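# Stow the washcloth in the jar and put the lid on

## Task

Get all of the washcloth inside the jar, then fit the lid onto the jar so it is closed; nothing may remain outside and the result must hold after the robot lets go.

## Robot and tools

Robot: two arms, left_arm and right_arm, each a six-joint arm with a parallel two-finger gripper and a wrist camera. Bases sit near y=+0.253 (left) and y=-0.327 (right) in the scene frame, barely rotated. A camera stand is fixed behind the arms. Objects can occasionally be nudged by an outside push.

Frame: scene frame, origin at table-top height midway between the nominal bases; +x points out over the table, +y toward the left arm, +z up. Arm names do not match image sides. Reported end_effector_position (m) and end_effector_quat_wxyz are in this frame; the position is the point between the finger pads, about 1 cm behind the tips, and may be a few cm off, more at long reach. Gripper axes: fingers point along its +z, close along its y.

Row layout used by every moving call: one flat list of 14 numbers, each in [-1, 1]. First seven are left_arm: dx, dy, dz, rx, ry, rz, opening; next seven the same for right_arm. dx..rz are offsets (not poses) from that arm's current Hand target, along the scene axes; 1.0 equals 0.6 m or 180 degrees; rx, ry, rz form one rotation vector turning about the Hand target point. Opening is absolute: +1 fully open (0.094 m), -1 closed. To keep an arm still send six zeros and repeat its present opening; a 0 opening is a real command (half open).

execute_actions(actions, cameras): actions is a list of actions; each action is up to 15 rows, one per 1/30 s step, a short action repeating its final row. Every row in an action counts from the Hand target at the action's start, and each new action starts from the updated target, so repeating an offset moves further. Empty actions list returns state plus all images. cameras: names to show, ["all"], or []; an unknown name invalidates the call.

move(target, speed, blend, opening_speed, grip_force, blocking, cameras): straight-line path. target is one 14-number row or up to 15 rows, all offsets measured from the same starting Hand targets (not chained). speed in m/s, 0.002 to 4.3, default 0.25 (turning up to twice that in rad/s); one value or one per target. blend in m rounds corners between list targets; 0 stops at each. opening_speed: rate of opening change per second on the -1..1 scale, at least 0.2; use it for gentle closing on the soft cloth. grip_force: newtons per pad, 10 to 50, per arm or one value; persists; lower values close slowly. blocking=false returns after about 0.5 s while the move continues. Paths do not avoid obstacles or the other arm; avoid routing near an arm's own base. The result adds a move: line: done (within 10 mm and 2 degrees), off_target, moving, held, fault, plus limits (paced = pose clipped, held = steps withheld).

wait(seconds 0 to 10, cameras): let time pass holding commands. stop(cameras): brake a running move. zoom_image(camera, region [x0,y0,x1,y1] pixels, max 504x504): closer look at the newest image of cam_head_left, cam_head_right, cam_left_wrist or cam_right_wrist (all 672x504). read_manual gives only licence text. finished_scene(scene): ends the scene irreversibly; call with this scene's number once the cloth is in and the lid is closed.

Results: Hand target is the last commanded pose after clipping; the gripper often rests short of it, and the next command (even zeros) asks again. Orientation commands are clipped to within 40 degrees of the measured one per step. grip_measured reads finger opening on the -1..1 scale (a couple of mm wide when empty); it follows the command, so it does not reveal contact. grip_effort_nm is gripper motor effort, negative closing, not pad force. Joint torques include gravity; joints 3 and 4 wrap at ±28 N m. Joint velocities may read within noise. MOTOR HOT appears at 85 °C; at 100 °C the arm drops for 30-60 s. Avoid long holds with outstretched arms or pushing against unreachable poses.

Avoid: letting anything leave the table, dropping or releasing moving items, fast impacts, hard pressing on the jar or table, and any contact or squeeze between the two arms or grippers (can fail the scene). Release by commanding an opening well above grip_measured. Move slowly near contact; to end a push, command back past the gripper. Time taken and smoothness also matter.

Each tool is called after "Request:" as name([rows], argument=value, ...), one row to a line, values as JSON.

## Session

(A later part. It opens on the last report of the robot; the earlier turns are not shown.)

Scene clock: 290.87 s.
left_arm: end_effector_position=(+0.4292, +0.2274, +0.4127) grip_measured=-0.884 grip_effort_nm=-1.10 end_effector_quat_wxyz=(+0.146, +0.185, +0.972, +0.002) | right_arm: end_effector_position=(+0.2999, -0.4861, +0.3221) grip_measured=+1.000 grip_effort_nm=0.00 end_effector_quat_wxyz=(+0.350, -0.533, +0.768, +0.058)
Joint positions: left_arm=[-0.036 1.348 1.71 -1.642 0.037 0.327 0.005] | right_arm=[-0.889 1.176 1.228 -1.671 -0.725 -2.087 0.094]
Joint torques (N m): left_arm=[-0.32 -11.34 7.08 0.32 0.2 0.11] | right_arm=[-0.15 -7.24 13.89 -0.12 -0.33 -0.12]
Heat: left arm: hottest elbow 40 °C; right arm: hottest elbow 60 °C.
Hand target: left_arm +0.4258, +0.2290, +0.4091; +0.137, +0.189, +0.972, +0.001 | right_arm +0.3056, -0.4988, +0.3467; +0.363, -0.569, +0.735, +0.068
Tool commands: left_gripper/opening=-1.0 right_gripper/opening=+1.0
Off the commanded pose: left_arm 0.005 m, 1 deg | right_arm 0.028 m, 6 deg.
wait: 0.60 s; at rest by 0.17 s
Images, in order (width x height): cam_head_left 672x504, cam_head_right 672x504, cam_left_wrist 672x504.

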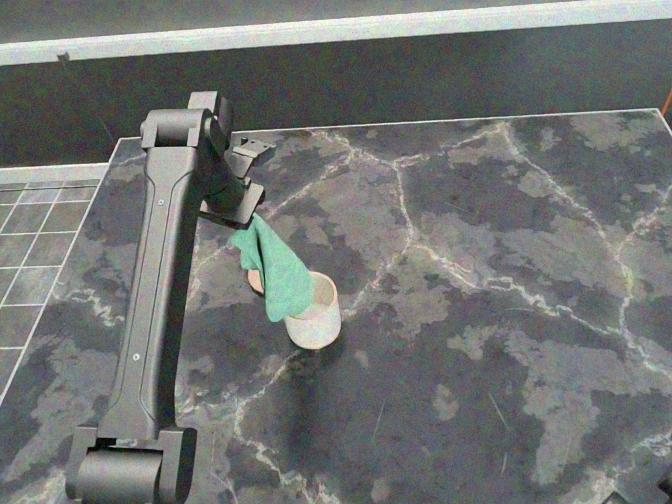

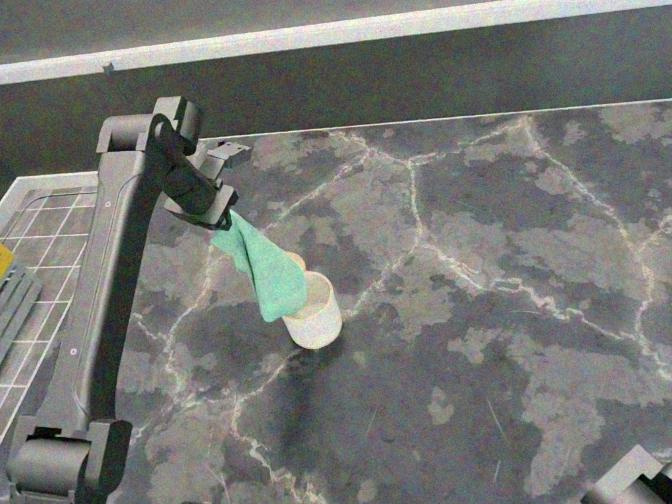

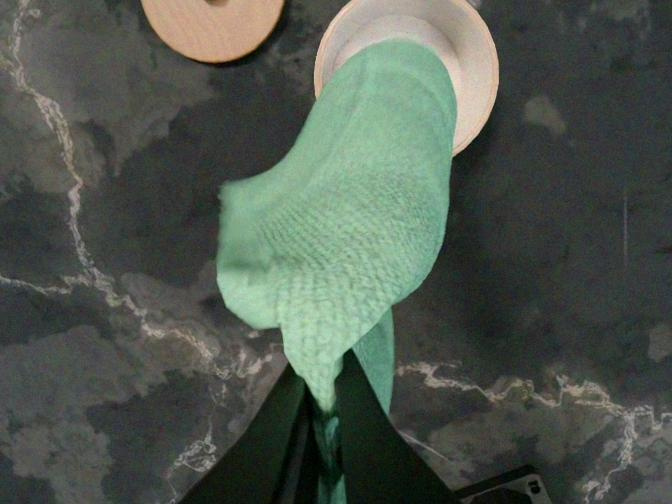

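Request:
move([
  [0.072, -0.053, 0.0, 0, 0, 0, -1, 0, 0, 0, 0, 0, 0, 1],
  [0.072, -0.053, -0.19, 0, 0, 0, -1, 0, 0, 0, 0, 0, 0, 1],
], speed=0.08, blend=[0.005, 0], cameras=["cam_head_left","cam_head_right","cam_left_wrist"])

Request:
zoom_image(camera="cam_head_left", region=[200, 160, 420, 380])

Request:
zoom_image(camera="cam_head_right", region=[200, 160, 420, 380])

Scene clock: 314.53 s.
left_arm: end_effector_position=(+0.4698, +0.1998, +0.2910) grip_measured=-0.884 grip_effort_nm=-1.10 end_effector_quat_wxyz=(+0.126, +0.192, +0.973, +0.000) | right_arm: end_effector_position=(+0.2999, -0.4861, +0.3221) grip_measured=+1.000 grip_effort_nm=0.00 end_effector_quat_wxyz=(+0.350, -0.533, +0.768, +0.058)
Joint positions: left_arm=[-0.095 1.42 1.462 -1.361 0.023 0.283 0.005] | right_arm=[-0.889 1.176 1.228 -1.671 -0.725 -2.087 0.094]
Joint torques (N m): left_arm=[-1.03 -14.1 7.62 1.16 0 -0.09] | right_arm=[-0.21 -7.18 13.93 -0.14 -0.33 -0.13]
Heat: left arm: hottest elbow 41 °C; right arm: hottest elbow 60 °C.
Hand target: left_arm +0.4691, +0.1973, +0.2952; +0.137, +0.189, +0.972, +0.001 | right_arm +0.3056, -0.4988, +0.3467; +0.363, -0.569, +0.735, +0.068
Off the commanded pose: left_arm 0.005 m, 1 deg | right_arm 0.028 m, 6 deg.
joint sent to its limit (right arm) — joint 4 (wrist pitch), lower limit; joint 6 (wrist roll), lower limit. The joint targets are off in orientation, not in position.
move: off_target (right_arm)
Images, in order (width x height): cam_head_left 672x504, cam_head_right 672x504, cam_left_wrist 672x504.

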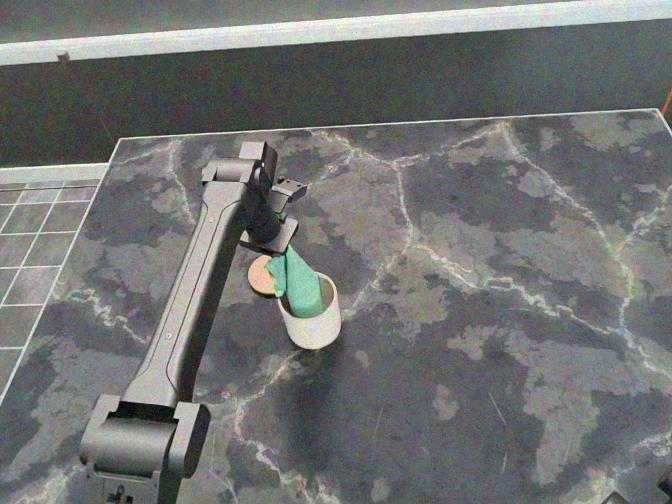

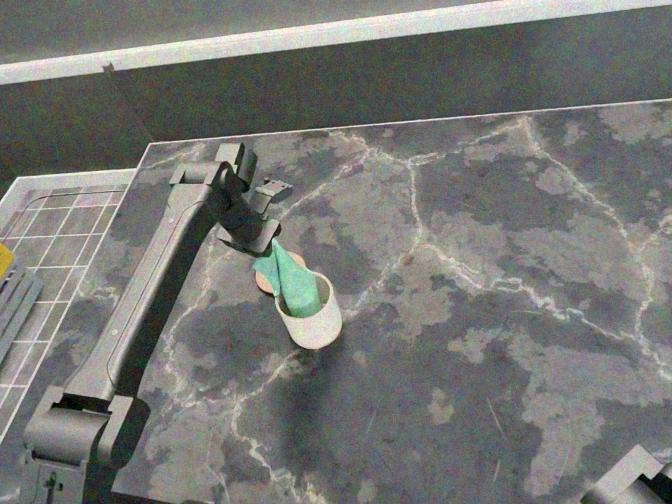

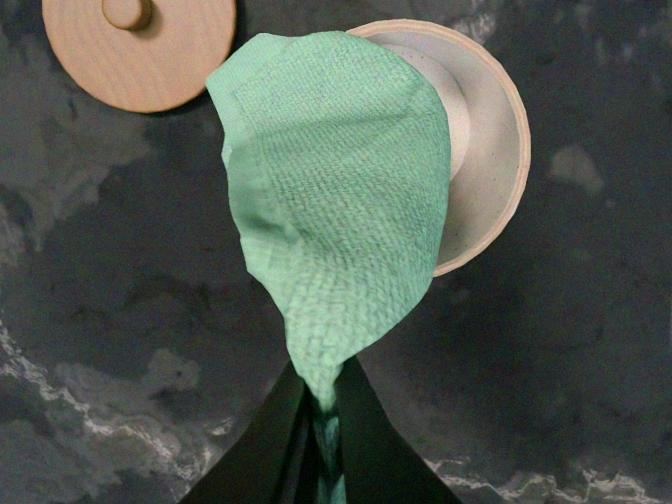

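Scaled by 2.291 from the camera's 672x504 image, which has a finer 960x720 frame.

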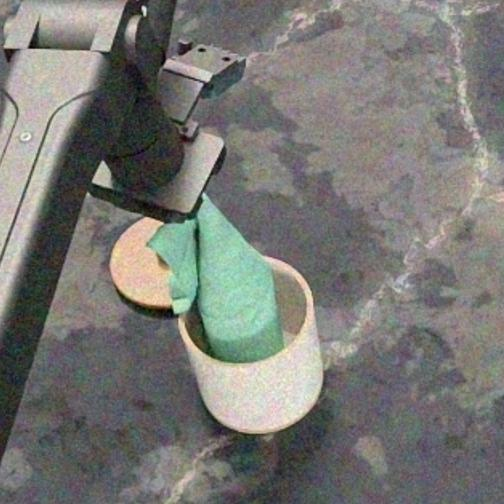

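Scaled by 2.291 from the camera's 672x504 image, which has a finer 960x720 frame.

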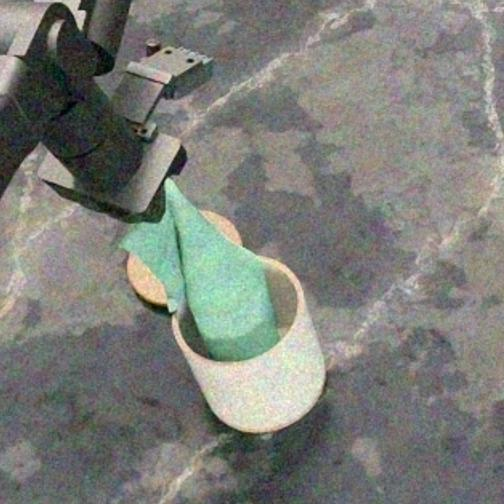

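Request:
move([
  [0.005, -0.075, 0.0, 0, 0, 0, -1, 0, 0, 0, 0, 0, 0, 1],
  [0.01, -0.065, -0.15, 0, 0, 0, -1, 0, 0, 0, 0, 0, 0, 1],
], speed=0.08, blend=[0.01, 0], cameras=["cam_head_left","cam_head_right","cam_left_wrist"])

Request:
zoom_image(camera="cam_head_left", region=[200, 160, 420, 380])

Request:
zoom_image(camera="cam_head_right", region=[200, 160, 420, 380])

Scene clock: 328.10 s.
left_arm: end_effector_position=(+0.4708, +0.1554, +0.2168) grip_measured=-0.884 grip_effort_nm=-1.10 end_effector_quat_wxyz=(+0.143, +0.194, +0.970, +0.001) | right_arm: end_effector_position=(+0.2999, -0.4861, +0.3221) grip_measured=+1.000 grip_effort_nm=0.00 end_effector_quat_wxyz=(+0.350, -0.533, +0.768, +0.058)
Joint positions: left_arm=[-0.196 1.431 1.272 -1.125 -0.003 0.191 0.005] | right_arm=[-0.889 1.176 1.228 -1.671 -0.725 -2.087 0.094]
Joint torques (N m): left_arm=[0.73 -11.69 7.57 1.29 0.03 -0.03] | right_arm=[-0.09 -7.18 13.91 -0.12 -0.33 -0.13]
Heat: left arm: hottest elbow 40 °C; right arm: hottest elbow 60 °C.
Hand target: left_arm +0.4750, +0.1582, +0.2051; +0.137, +0.189, +0.972, +0.001 | right_arm +0.3056, -0.4988, +0.3467; +0.363, -0.569, +0.735, +0.068
Off the commanded pose: left_arm 0.013 m, 1 deg | right_arm 0.028 m, 6 deg.
joint sent to its limit (right arm) — joint 4 (wrist pitch), lower limit; joint 6 (wrist roll), lower limit. The joint targets are off in orientation, not in position.
move: off_target (left_arm, right_arm)
Images, in order (width x height): cam_head_left 672x504, cam_head_right 672x504, cam_left_wrist 672x504.

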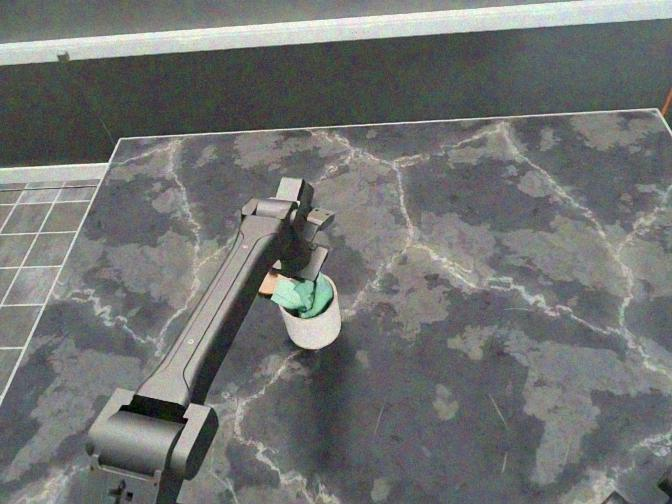

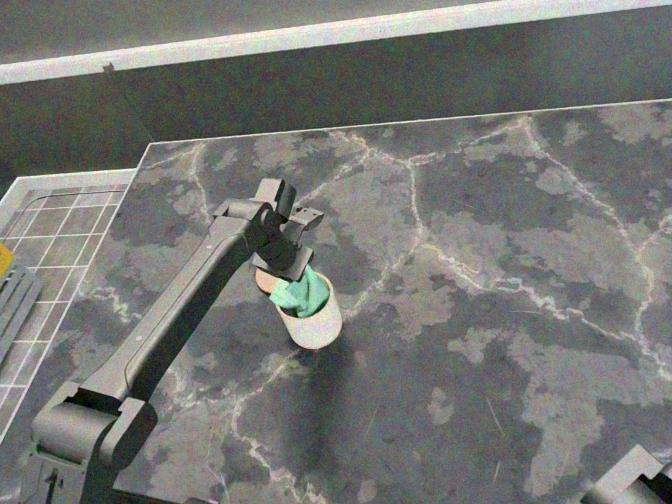

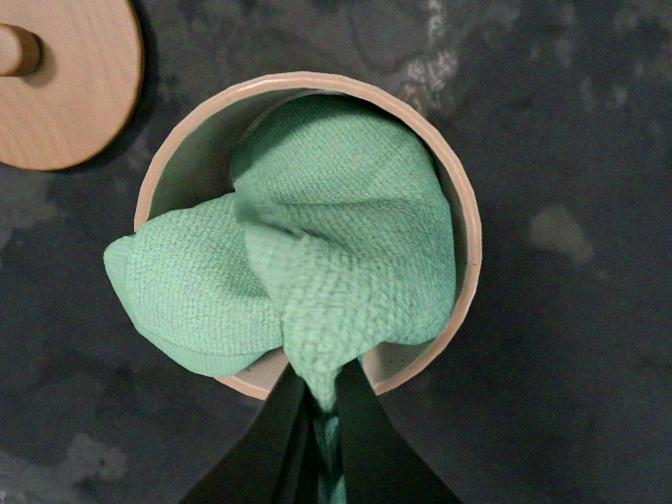

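Scaled by 2.291 from the camera's 672x504 image, which has a finer 960x720 frame.

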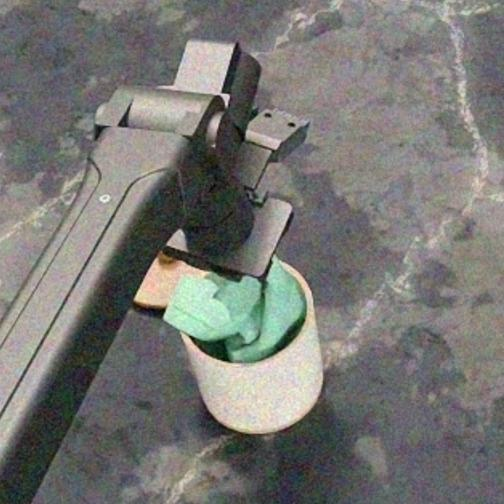

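Scaled by 2.291 from the camera's 672x504 image, which has a finer 960x720 frame.

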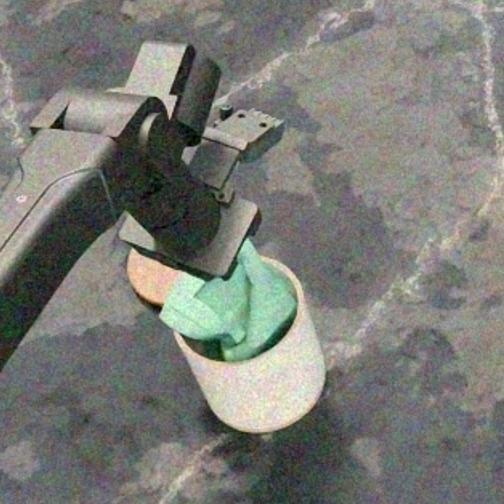

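Request:
move([
  [0.02, -0.05, 0.06, 0, 0, 0, -1, 0, 0, 0, 0, 0, 0, 1],
  [0.03, -0.06, 0.0, 0, 0, 0, -1, 0, 0, 0, 0, 0, 0, 1],
  [0.02, -0.03, -0.08, 0, 0, 0, -1, 0, 0, 0, 0, 0, 0, 1],
], speed=0.08, blend=[0.01, 0.01, 0], cameras=["cam_head_left","cam_head_right","cam_left_wrist"])

Request:
zoom_image(camera="cam_head_left", region=[200, 160, 420, 380])

Request:
zoom_image(camera="cam_head_right", region=[200, 160, 420, 380])

Scene clock: 343.60 s.
left_arm: end_effector_position=(+0.4843, +0.1382, +0.1705) grip_measured=-0.884 grip_effort_nm=-1.10 end_effector_quat_wxyz=(+0.145, +0.186, +0.972, +0.001) | right_arm: end_effector_position=(+0.2999, -0.4861, +0.3221) grip_measured=+1.000 grip_effort_nm=0.00 end_effector_quat_wxyz=(+0.350, -0.533, +0.768, +0.058)
Joint positions: left_arm=[-0.229 1.499 1.22 -1.002 -0.015 0.143 0.005] | right_arm=[-0.889 1.176 1.228 -1.671 -0.725 -2.087 0.094]
Joint torques (N m): left_arm=[-0.09 -12.22 7.23 1.43 0.14 0.12] | right_arm=[-0.15 -7.12 13.86 -0.14 -0.32 -0.13]
Heat: left arm: hottest elbow 41 °C; right arm: hottest elbow 61 °C.
Hand target: left_arm +0.4870, +0.1402, +0.1571; +0.137, +0.189, +0.972, +0.001 | right_arm +0.3056, -0.4988, +0.3467; +0.363, -0.569, +0.735, +0.068
Off the commanded pose: left_arm 0.014 m, 1 deg | right_arm 0.028 m, 6 deg.
joint sent to its limit (right arm) — joint 4 (wrist pitch), lower limit; joint 6 (wrist roll), lower limit. The joint targets are off in orientation, not in position.
move: off_target (left_arm, right_arm)
Images, in order (width x height): cam_head_left 672x504, cam_head_right 672x504, cam_left_wrist 672x504.

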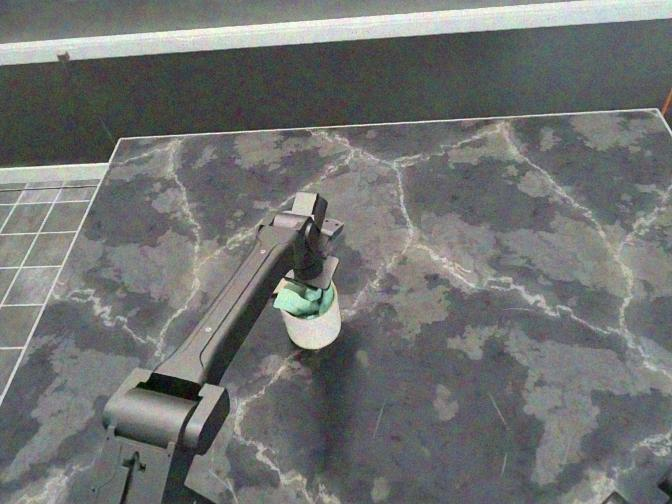

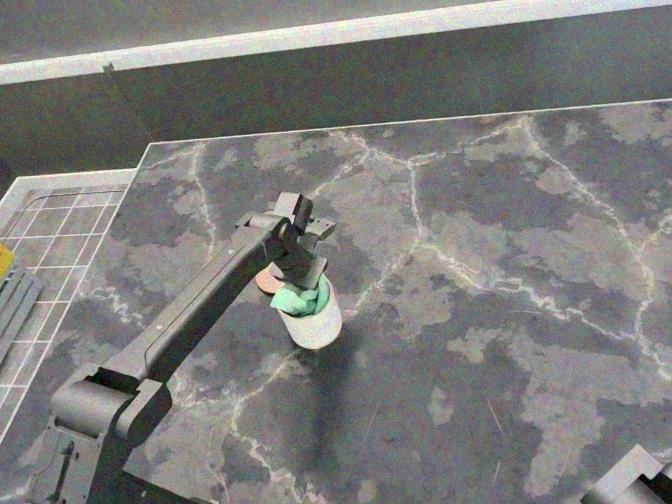

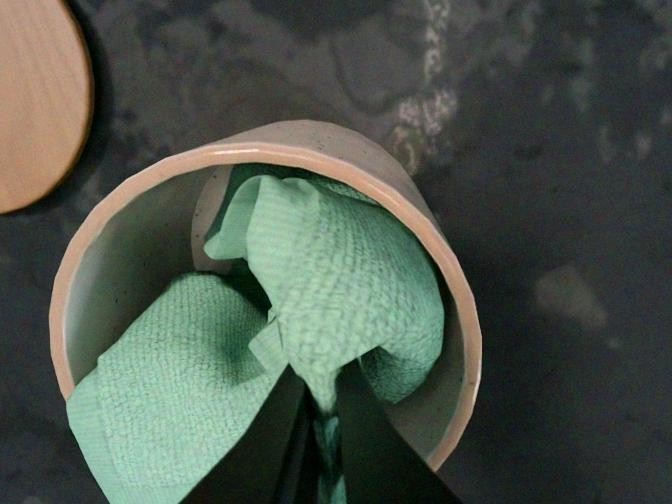

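Scaled by 2.291 from the camera's 672x504 image, which has a finer 960x720 frame.

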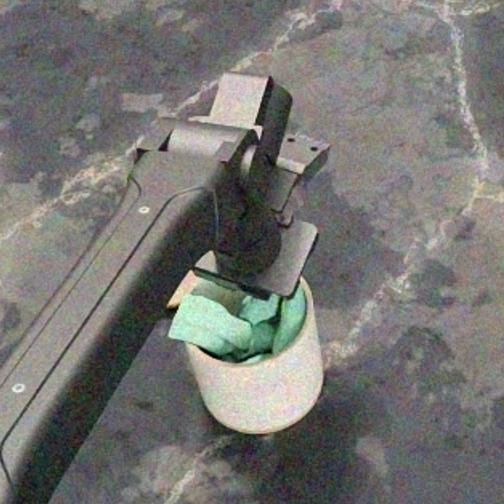

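Scaled by 2.291 from the camera's 672x504 image, which has a finer 960x720 frame.

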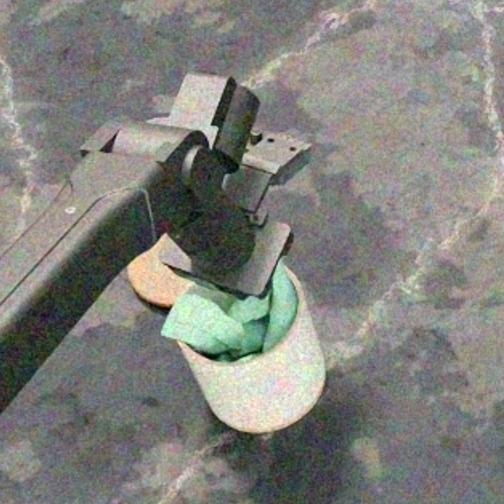

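Request:
move([
  [0.03, -0.05, 0.11, 0, 0, 0, -1, 0, 0, 0, 0, 0, 0, 1],
  [0.055, -0.1, 0.1, 0, 0, 0, -1, 0, 0, 0, 0, 0, 0, 1],
  [0.055, -0.1, 0.02, 0, 0, 0, -1, 0, 0, 0, 0, 0, 0, 1],
], speed=0.1, blend=[0.01, 0.01, 0], cameras=["cam_head_left","cam_head_right","cam_left_wrist"])

Request:
zoom_image(camera="cam_head_left", region=[200, 160, 420, 380])

Scene clock: 360.90 s.
left_arm: end_effector_position=(+0.5176, +0.0832, +0.1845) grip_measured=-0.884 grip_effort_nm=-1.10 end_effector_quat_wxyz=(+0.145, +0.192, +0.971, +0.000) | right_arm: end_effector_position=(+0.2999, -0.4861, +0.3221) grip_measured=+1.000 grip_effort_nm=0.00 end_effector_quat_wxyz=(+0.350, -0.533, +0.768, +0.058)
Joint positions: left_arm=[-0.319 1.61 1.388 -1.06 -0.038 0.069 0.005] | right_arm=[-0.889 1.176 1.228 -1.671 -0.725 -2.087 0.094]
Joint torques (N m): left_arm=[-0.44 -14.27 7.53 1.36 -0.08 -0.12] | right_arm=[-0.26 -7.36 13.9 -0.14 -0.33 -0.13]
Heat: left arm: hottest elbow 40 °C; right arm: hottest elbow 61 °C.
Hand target: left_arm +0.5201, +0.0803, +0.1692; +0.137, +0.189, +0.972, +0.001 | right_arm +0.3056, -0.4988, +0.3467; +0.363, -0.569, +0.735, +0.068
Off the commanded pose: left_arm 0.016 m, 1 deg | right_arm 0.028 m, 6 deg.
joint sent to its limit (right arm) — joint 4 (wrist pitch), lower limit; joint 6 (wrist roll), lower limit. The joint targets are off in orientation, not in position.
move: off_target (left_arm, right_arm)
Images, in order (width x height): cam_head_left 672x504, cam_head_right 672x504, cam_left_wrist 672x504.

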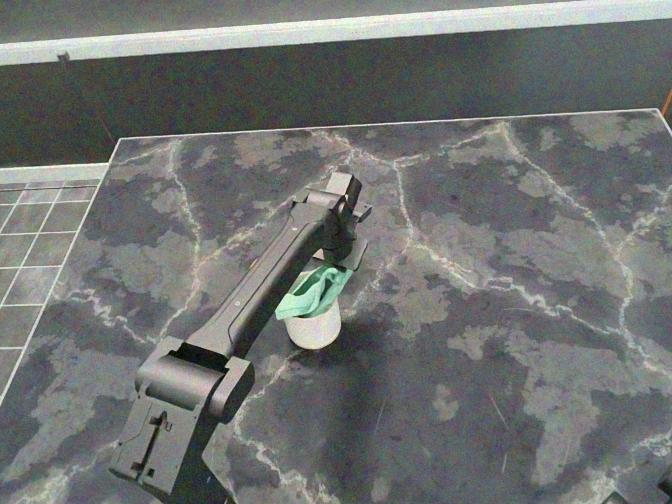

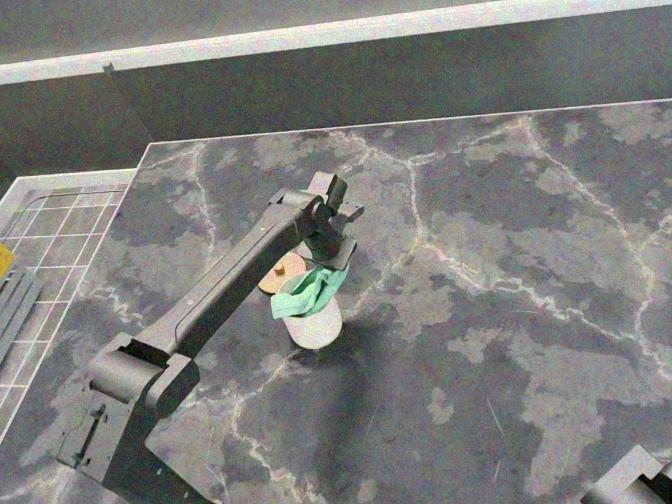

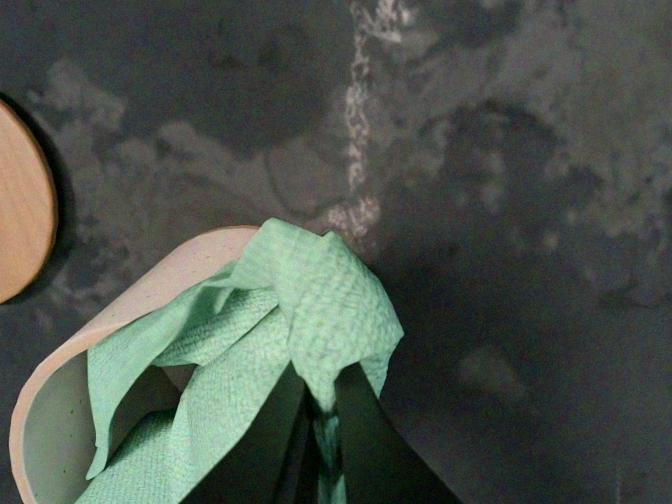

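Scaled by 2.291 from the camera's 672x504 image, which has a finer 960x720 frame.

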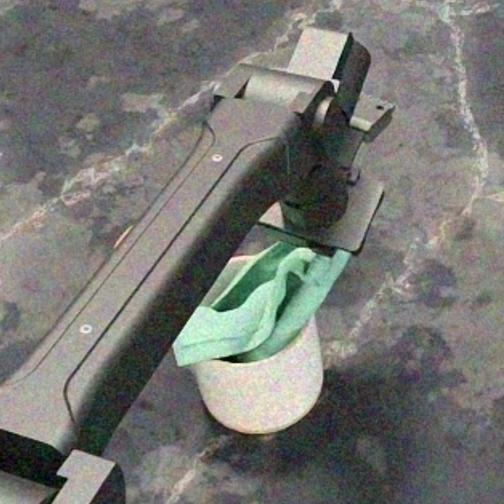

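Request:
move([
  [-0.045, 0.1, 0.05, 0, 0, 0, -1, 0, 0, 0, 0, 0, 0, 1],
  [-0.055, 0.125, -0.11, 0, 0, 0, -1, 0, 0, 0, 0, 0, 0, 1],
  [-0.055, 0.125, -0.11, 0, 0, 0, 0.0, 0, 0, 0, 0, 0, 0, 1],
  [-0.055, 0.125, 0.13, 0, 0, 0, 0.0, 0, 0, 0, 0, 0, 0, 1],
], speed=0.12, opening_speed=1.5, blend=[0.01, 0, 0, 0], cameras=["cam_head_left","cam_head_right","cam_left_wrist"])

Request:
zoom_image(camera="cam_head_left", region=[200, 160, 420, 380])

Request:
zoom_image(camera="cam_head_right", region=[200, 160, 420, 380])

Scene clock: 389.57 s.
left_arm: end_effector_position=(+0.4756, +0.1546, +0.2235) grip_measured=-0.003 grip_effort_nm=0.07 end_effector_quat_wxyz=(+0.117, +0.187, +0.975, +0.001) | right_arm: end_effector_position=(+0.2999, -0.4861, +0.3221) grip_measured=+1.000 grip_effort_nm=0.00 end_effector_quat_wxyz=(+0.350, -0.533, +0.768, +0.058)
Joint positions: left_arm=[-0.197 1.473 1.343 -1.208 -0.006 0.175 0.047] | right_arm=[-0.889 1.176 1.228 -1.671 -0.725 -2.087 0.094]
Joint torques (N m): left_arm=[-0.09 -14.92 11.4 0.09 0.09 0.13] | right_arm=[-0.32 -7.18 13.91 -0.12 -0.32 -0.13]
Heat: left arm: hottest elbow 40 °C; right arm: hottest elbow 62 °C.
Hand target: left_arm +0.4870, +0.1553, +0.2471; +0.137, +0.189, +0.972, +0.001 | right_arm +0.3056, -0.4988, +0.3467; +0.363, -0.569, +0.735, +0.068
Off the commanded pose: left_arm 0.026 m, 2 deg | right_arm 0.028 m, 6 deg.
joint sent to its limit (right arm) — joint 4 (wrist pitch), lower limit; joint 6 (wrist roll), lower limit. The joint targets are off in orientation, not in position.
move: off_target (left_arm, right_arm); target 3's new opening was sent with left_arm's hand 0.013 m and 1 deg from that target
Images, in order (width x height): cam_head_left 672x504, cam_head_right 672x504, cam_left_wrist 672x504.

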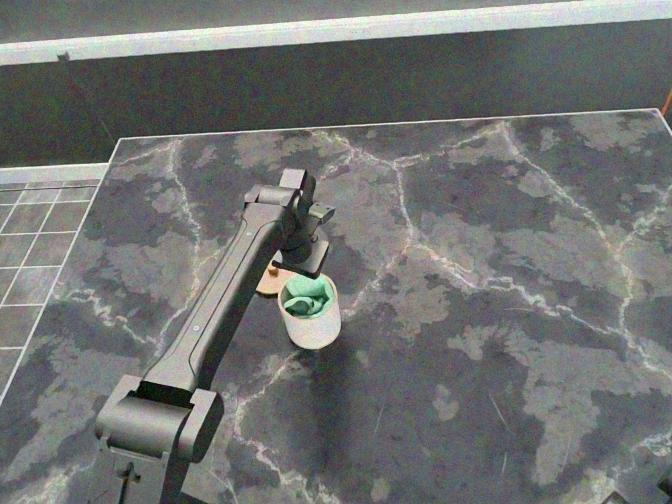

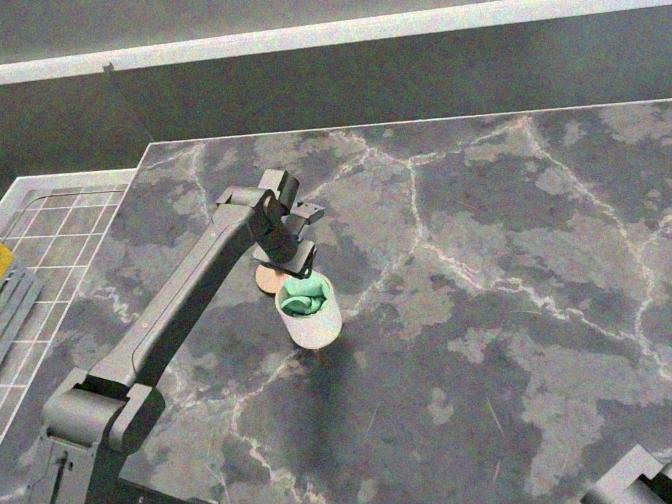

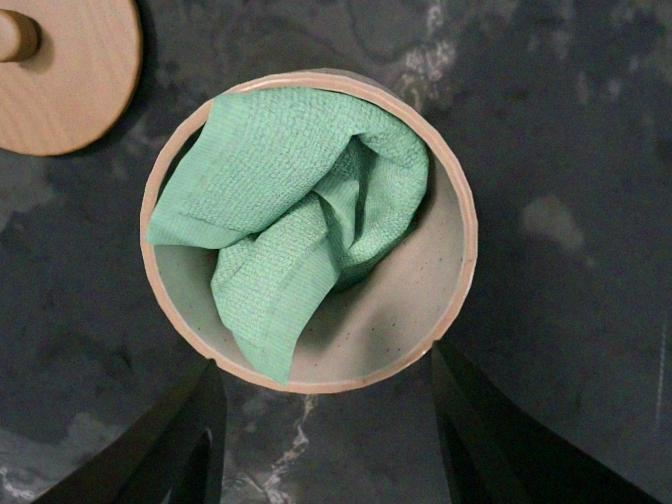

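Scaled by 2.291 from the camera's 672x504 image, which has a finer 960x720 frame.

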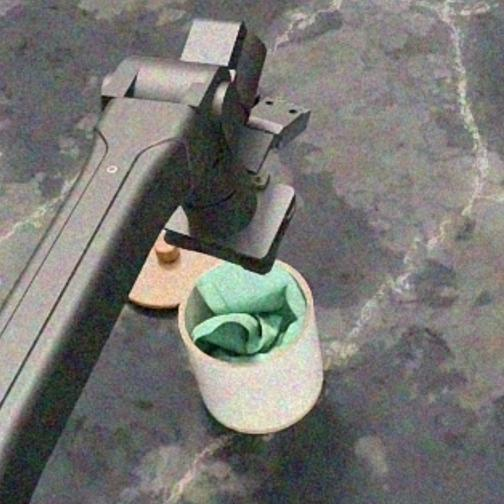

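Scaled by 2.291 from the camera's 672x504 image, which has a finer 960x720 frame.

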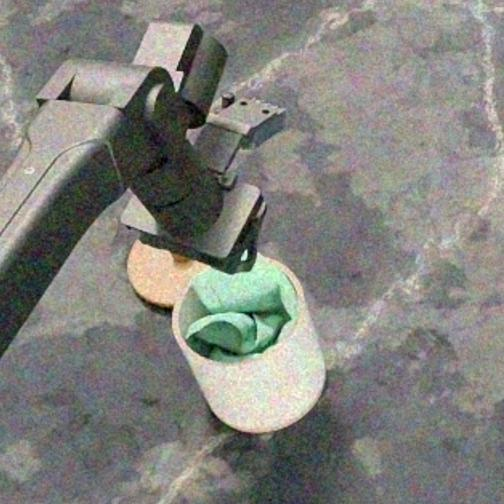

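Request:
zoom_image(camera="cam_left_wrist", region=[120, 50, 500, 410])

Scaled by 1.326 from the camera's 672x504 image, which has a finer 960x720 frame.

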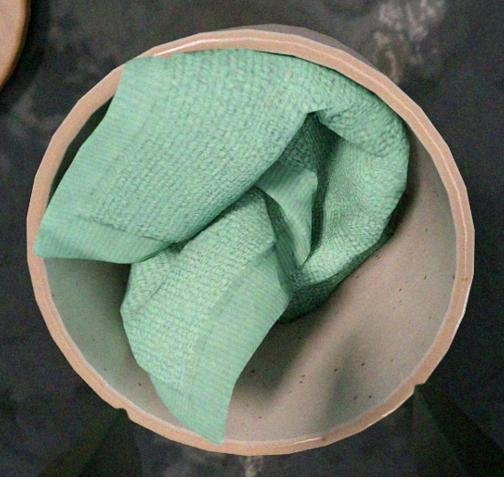

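Request:
move([
  [0.0183, 0.08, -0.12, 0, 0, 0, -1, 0, 0, 0, 0, 0, 0, 1],
  [0.0183, 0.08, -0.275, 0, 0, 0, -1, 0, 0, 0, 0, 0, 0, 1],
  [0.0183, 0.08, -0.14, 0, 0, 0, -1, 0, 0, 0, 0, 0, 0, 1],
  [-0.053, 0.058, -0.14, 0, 0, 0, -1, 0, 0, 0, 0, 0, 0, 1],
  [-0.053, 0.058, -0.275, 0, 0, 0, -1, 0, 0, 0, 0, 0, 0, 1],
  [-0.03, 0.03, 0.03, 0, 0, 0, -1, 0, 0, 0, 0, 0, 0, 1],
], speed=0.13, blend=[0.01, 0, 0.01, 0.01, 0, 0], cameras=["cam_head_left","cam_left_wrist"])

Request:
zoom_image(camera="cam_left_wrist", region=[120, 50, 500, 410])

Request:
zoom_image(camera="cam_head_left", region=[240, 240, 380, 380])

Scene clock: 440.70 s.
left_arm: end_effector_position=(+0.4593, +0.1783, +0.2421) grip_measured=-0.989 grip_effort_nm=-0.66 end_effector_quat_wxyz=(+0.117, +0.191, +0.974, +0.000) | right_arm: end_effector_position=(+0.2999, -0.4861, +0.3221) grip_measured=+1.000 grip_effort_nm=0.00 end_effector_quat_wxyz=(+0.350, -0.533, +0.768, +0.058)
Joint positions: left_arm=[-0.149 1.414 1.33 -1.252 0.009 0.23 0.001] | right_arm=[-0.889 1.176 1.228 -1.671 -0.725 -2.087 0.094]
Joint torques (N m): left_arm=[-1.55 -13.57 11.48 -0.05 -0.04 -0.12] | right_arm=[-0.03 -7.24 13.93 -0.16 -0.33 -0.14]
Heat: left arm: hottest elbow 44 °C; right arm: hottest elbow 63 °C.
Hand target: left_arm +0.4691, +0.1733, +0.2652; +0.137, +0.189, +0.972, +0.001 | right_arm +0.3056, -0.4988, +0.3467; +0.363, -0.569, +0.735, +0.068
Off the commanded pose: left_arm 0.025 m, 2 deg | right_arm 0.028 m, 6 deg.
joint sent to its limit (right arm) — joint 4 (wrist pitch), lower limit; joint 6 (wrist roll), lower limit. The joint targets are off in orientation, not in position.
move: off_target (left_arm, right_arm)
Images, in order (width x height): cam_head_left 672x504, cam_left_wrist 672x504.

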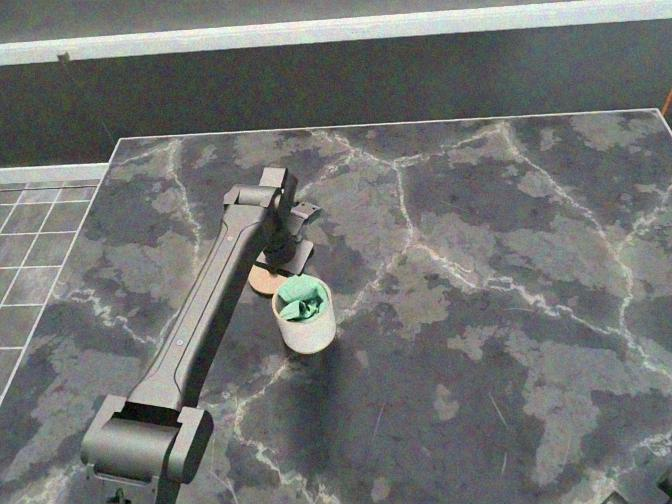

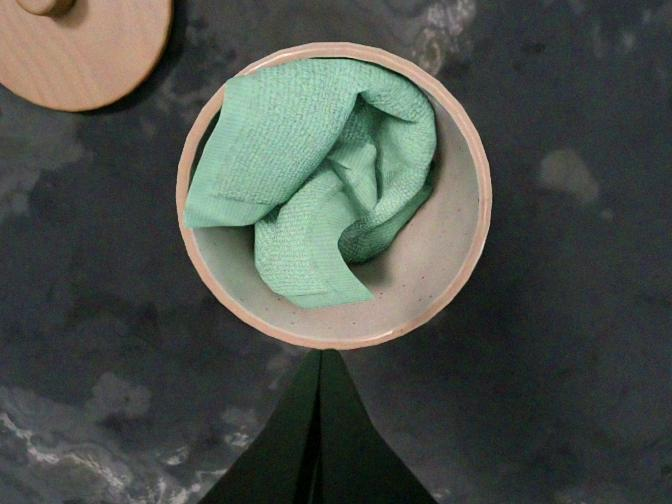

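Scaled by 1.326 from the camera's 672x504 image, which has a finer 960x720 frame.

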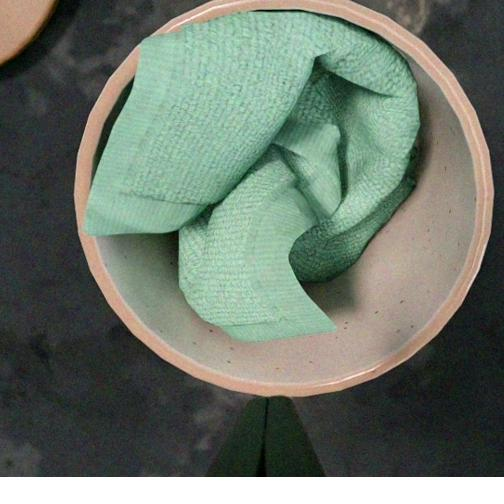

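Scaled by 3.600 from the camera's 672x504 image, which has a finer 960x720 frame.

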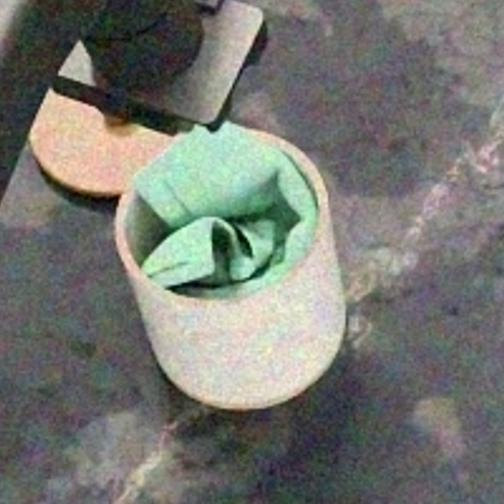

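Request:
move([
  [0.0317, 0.05, -0.17, 0, 0, 0, -1, 0, 0, 0, 0, 0, 0, 1],
  [0.0317, 0.05, -0.345, 0, 0, 0, -1, 0, 0, 0, 0, 0, 0, 1],
  [0.0317, 0.05, -0.17, 0, 0, 0, -1, 0, 0, 0, 0, 0, 0, 1],
  [0.05, 0.0217, -0.17, 0, 0, 0, -1, 0, 0, 0, 0, 0, 0, 1],
  [0.05, 0.0217, -0.345, 0, 0, 0, -1, 0, 0, 0, 0, 0, 0, 1],
  [0, 0, 0.0, 0, 0, 0, -1, 0, 0, 0, 0, 0, 0, 1],
], speed=0.13, blend=[0.01, 0, 0.01, 0.01, 0, 0], cameras=["cam_head_left","cam_left_wrist"])

Request:
zoom_image(camera="cam_left_wrist", region=[120, 20, 500, 380])

Request:
zoom_image(camera="cam_head_left", region=[240, 240, 380, 380])

Scene clock: 495.23 s.
left_arm: end_effector_position=(+0.4594, +0.1781, +0.2425) grip_measured=-0.989 grip_effort_nm=-0.66 end_effector_quat_wxyz=(+0.118, +0.192, +0.974, +0.000) | right_arm: end_effector_position=(+0.2999, -0.4861, +0.3221) grip_measured=+1.000 grip_effort_nm=0.00 end_effector_quat_wxyz=(+0.350, -0.533, +0.768, +0.058)
Joint positions: left_arm=[-0.149 1.414 1.331 -1.253 0.009 0.23 0.001] | right_arm=[-0.889 1.176 1.228 -1.671 -0.725 -2.087 0.094]
Joint torques (N m): left_arm=[-1.44 -13.33 11.44 0.08 -0.05 -0.11] | right_arm=[-0.21 -7.12 13.91 -0.16 -0.32 -0.13]
Heat: left arm: hottest elbow 49 °C; right arm: hottest elbow 64 °C.
Hand target: left_arm +0.4690, +0.1732, +0.2651; +0.137, +0.189, +0.972, +0.001 | right_arm +0.3056, -0.4988, +0.3467; +0.363, -0.569, +0.735, +0.068
Off the commanded pose: left_arm 0.025 m, 2 deg | right_arm 0.028 m, 6 deg.
joint sent to its limit (right arm) — joint 4 (wrist pitch), lower limit; joint 6 (wrist roll), lower limit. The joint targets are off in orientation, not in position.
move: off_target (left_arm, right_arm)
Images, in order (width x height): cam_head_left 672x504, cam_left_wrist 672x504.

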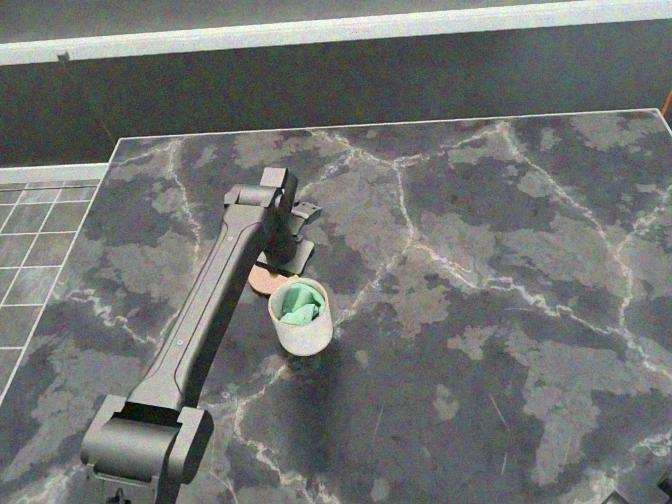

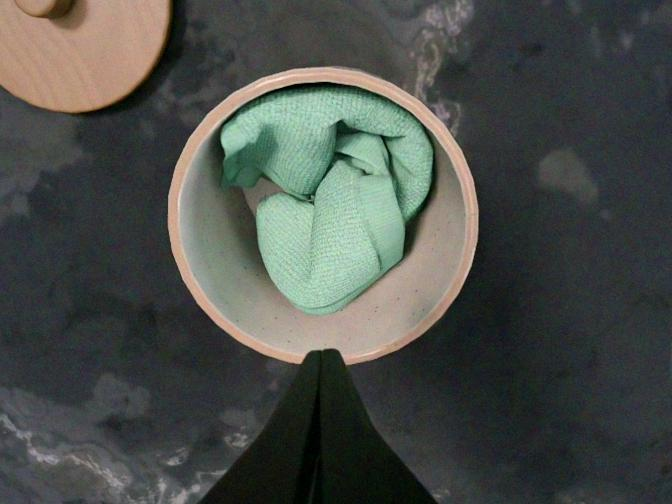

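Scaled by 1.326 from the camera's 672x504 image, which has a finer 960x720 frame.

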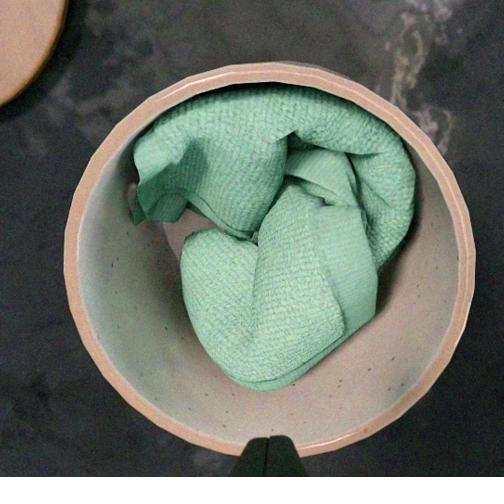

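Scaled by 3.600 from the camera's 672x504 image, which has a finer 960x720 frame.

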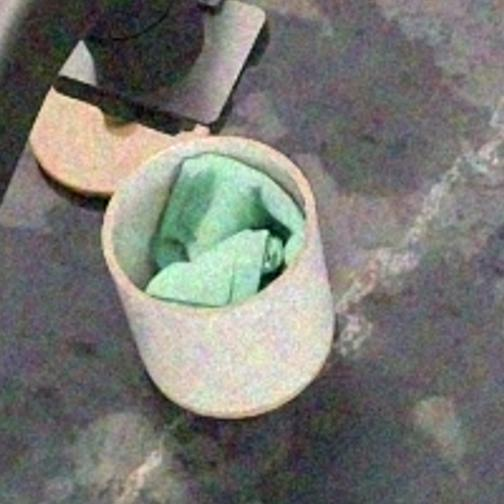

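Request:
move(target=[0.26, 0.17, -0.158, 0.016, 0.086, 0, 1, 0, 0, -0.1, 0, 0, 0, 1], speed=0.2, cameras=["cam_left_wrist"])

Scene clock: 521.43 s.
left_arm: end_effector_position=(+0.6132, +0.2738, +0.1681) grip_measured=+0.997 grip_effort_nm=0.07 end_effector_quat_wxyz=(-0.004, +0.185, +0.983, -0.002) | right_arm: end_effector_position=(+0.3067, -0.4961, +0.2913) grip_measured=+1.000 grip_effort_nm=0.00 end_effector_quat_wxyz=(+0.346, -0.536, +0.768, +0.051)
Joint positions: left_arm=[0.043 1.989 1.903 -1.493 0.003 0.407 0.094] | right_arm=[-0.889 1.199 1.169 -1.575 -0.714 -2.087 0.094]
Joint torques (N m): left_arm=[-0.32 -20.48 10.88 -0.51 -0.01 0.15] | right_arm=[0.09 -7.65 7.99 0.54 -0.34 -0.13]
Heat: left arm: hottest elbow 49 °C; right arm: hottest elbow 63 °C.
Hand target: left_arm +0.6250, +0.2754, +0.1702; +0.000, +0.191, +0.982, +0.000 | right_arm +0.3056, -0.4988, +0.2866; +0.363, -0.569, +0.735, +0.068
Off the commanded pose: left_arm 0.012 m, 1 deg | right_arm 0.006 m, 6 deg.
joint sent to its limit (right arm) — joint 6 (wrist roll), lower limit. The joint targets are off in orientation, not in position.
move: off_target (left_arm, right_arm)
Images, in order (width x height): cam_left_wrist 672x504.

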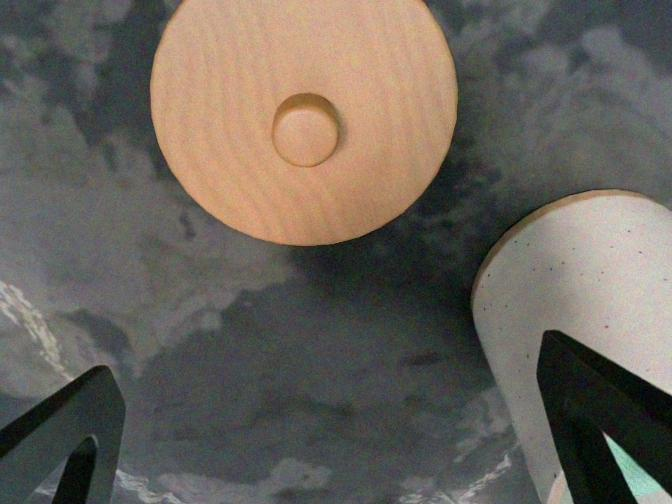

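Request:
move(target=[0.0133, 0, -0.218, 0, 0, 0, 1, 0, 0, 0, 0, 0, 0, 1], speed=0.13, cameras=["cam_left_wrist"])

Scene clock: 538.83 s.
left_arm: end_effector_position=(+0.6328, +0.2745, +0.0584) grip_measured=+0.997 grip_effort_nm=0.07 end_effector_quat_wxyz=(+0.010, +0.186, +0.983, +0.001) | right_arm: end_effector_position=(+0.3067, -0.4961, +0.2913) grip_measured=+1.000 grip_effort_nm=0.00 end_effector_quat_wxyz=(+0.346, -0.536, +0.768, +0.051)
Joint positions: left_arm=[0.043 2.089 1.771 -1.233 0.003 0.408 0.094] | right_arm=[-0.889 1.199 1.169 -1.575 -0.714 -2.087 0.094]
Joint torques (N m): left_arm=[-0.85 -20.89 6.98 0.59 0 0.09] | right_arm=[0.21 -7.53 7.98 0.57 -0.34 -0.13]
Heat: left arm: hottest elbow 49 °C; right arm: hottest elbow 55 °C.
Hand target: left_arm +0.6331, +0.2754, +0.0397; +0.000, +0.191, +0.982, +0.000 | right_arm +0.3056, -0.4988, +0.2866; +0.363, -0.569, +0.735, +0.068
Off the commanded pose: left_arm 0.019 m, 1 deg | right_arm 0.006 m, 6 deg.
joint sent to its limit (right arm) — joint 6 (wrist roll), lower limit. The joint targets are off in orientation, not in position.
move: off_target (left_arm, right_arm)
Images, in order (width x height): cam_left_wrist 672x504.

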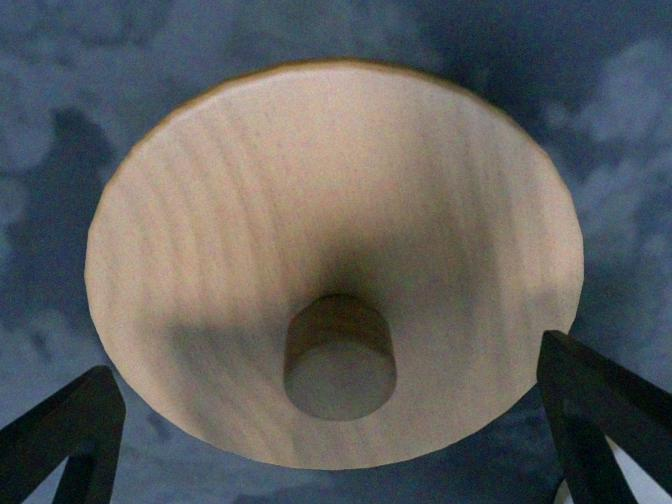

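Request:
move([
  [0, 0, -0.037, 0, 0, 0, 1, 0, 0, 0, 0, 0, 0, 1],
  [0, 0, -0.037, 0, 0, 0, -0.62, 0, 0, 0, 0, 0, 0, 1],
], speed=0.06, opening_speed=0.9, cameras=["cam_left_wrist"])

Scene clock: 553.40 s.
left_arm: end_effector_position=(+0.6347, +0.2743, +0.0389) grip_measured=-0.460 grip_effort_nm=-1.10 end_effector_quat_wxyz=(+0.012, +0.186, +0.982, +0.001) | right_arm: end_effector_position=(+0.3067, -0.4961, +0.2913) grip_measured=+1.000 grip_effort_nm=0.00 end_effector_quat_wxyz=(+0.346, -0.536, +0.768, +0.051)
Joint positions: left_arm=[0.042 2.108 1.75 -1.187 0.003 0.408 0.025] | right_arm=[-0.889 1.199 1.169 -1.575 -0.714 -2.087 0.094]
Joint torques (N m): left_arm=[-0.09 -20.6 6.78 0.66 -0.06 0.13] | right_arm=[0.21 -7.65 7.94 0.54 -0.34 -0.14]
Heat: left arm: hottest elbow 47 °C; right arm: hottest elbow 52 °C.
Hand target: left_arm +0.6330, +0.2754, +0.0174; +0.000, +0.191, +0.982, +0.000 | right_arm +0.3056, -0.4988, +0.2866; +0.363, -0.569, +0.735, +0.068
Off the commanded pose: left_arm 0.021 m, 1 deg | right_arm 0.006 m, 6 deg.
joint sent to its limit (right arm) — joint 6 (wrist roll), lower limit. The joint targets are off in orientation, not in position.
move: off_target (left_arm, right_arm); target 2's new opening was sent with left_arm's hand 0.021 m and 1 deg from that target
Images, in order (width x height): cam_left_wrist 672x504.

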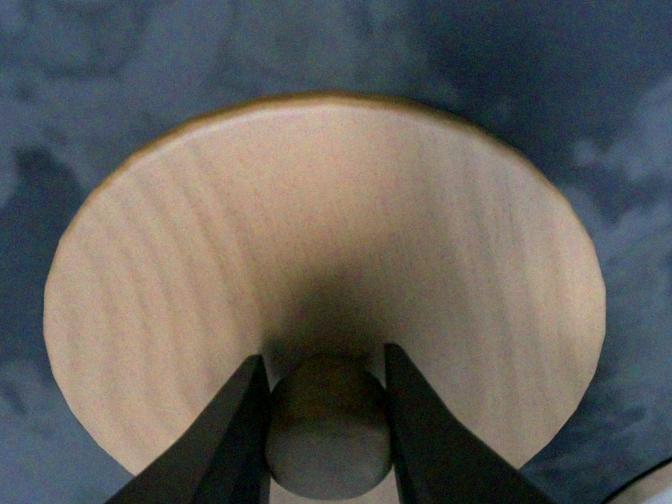

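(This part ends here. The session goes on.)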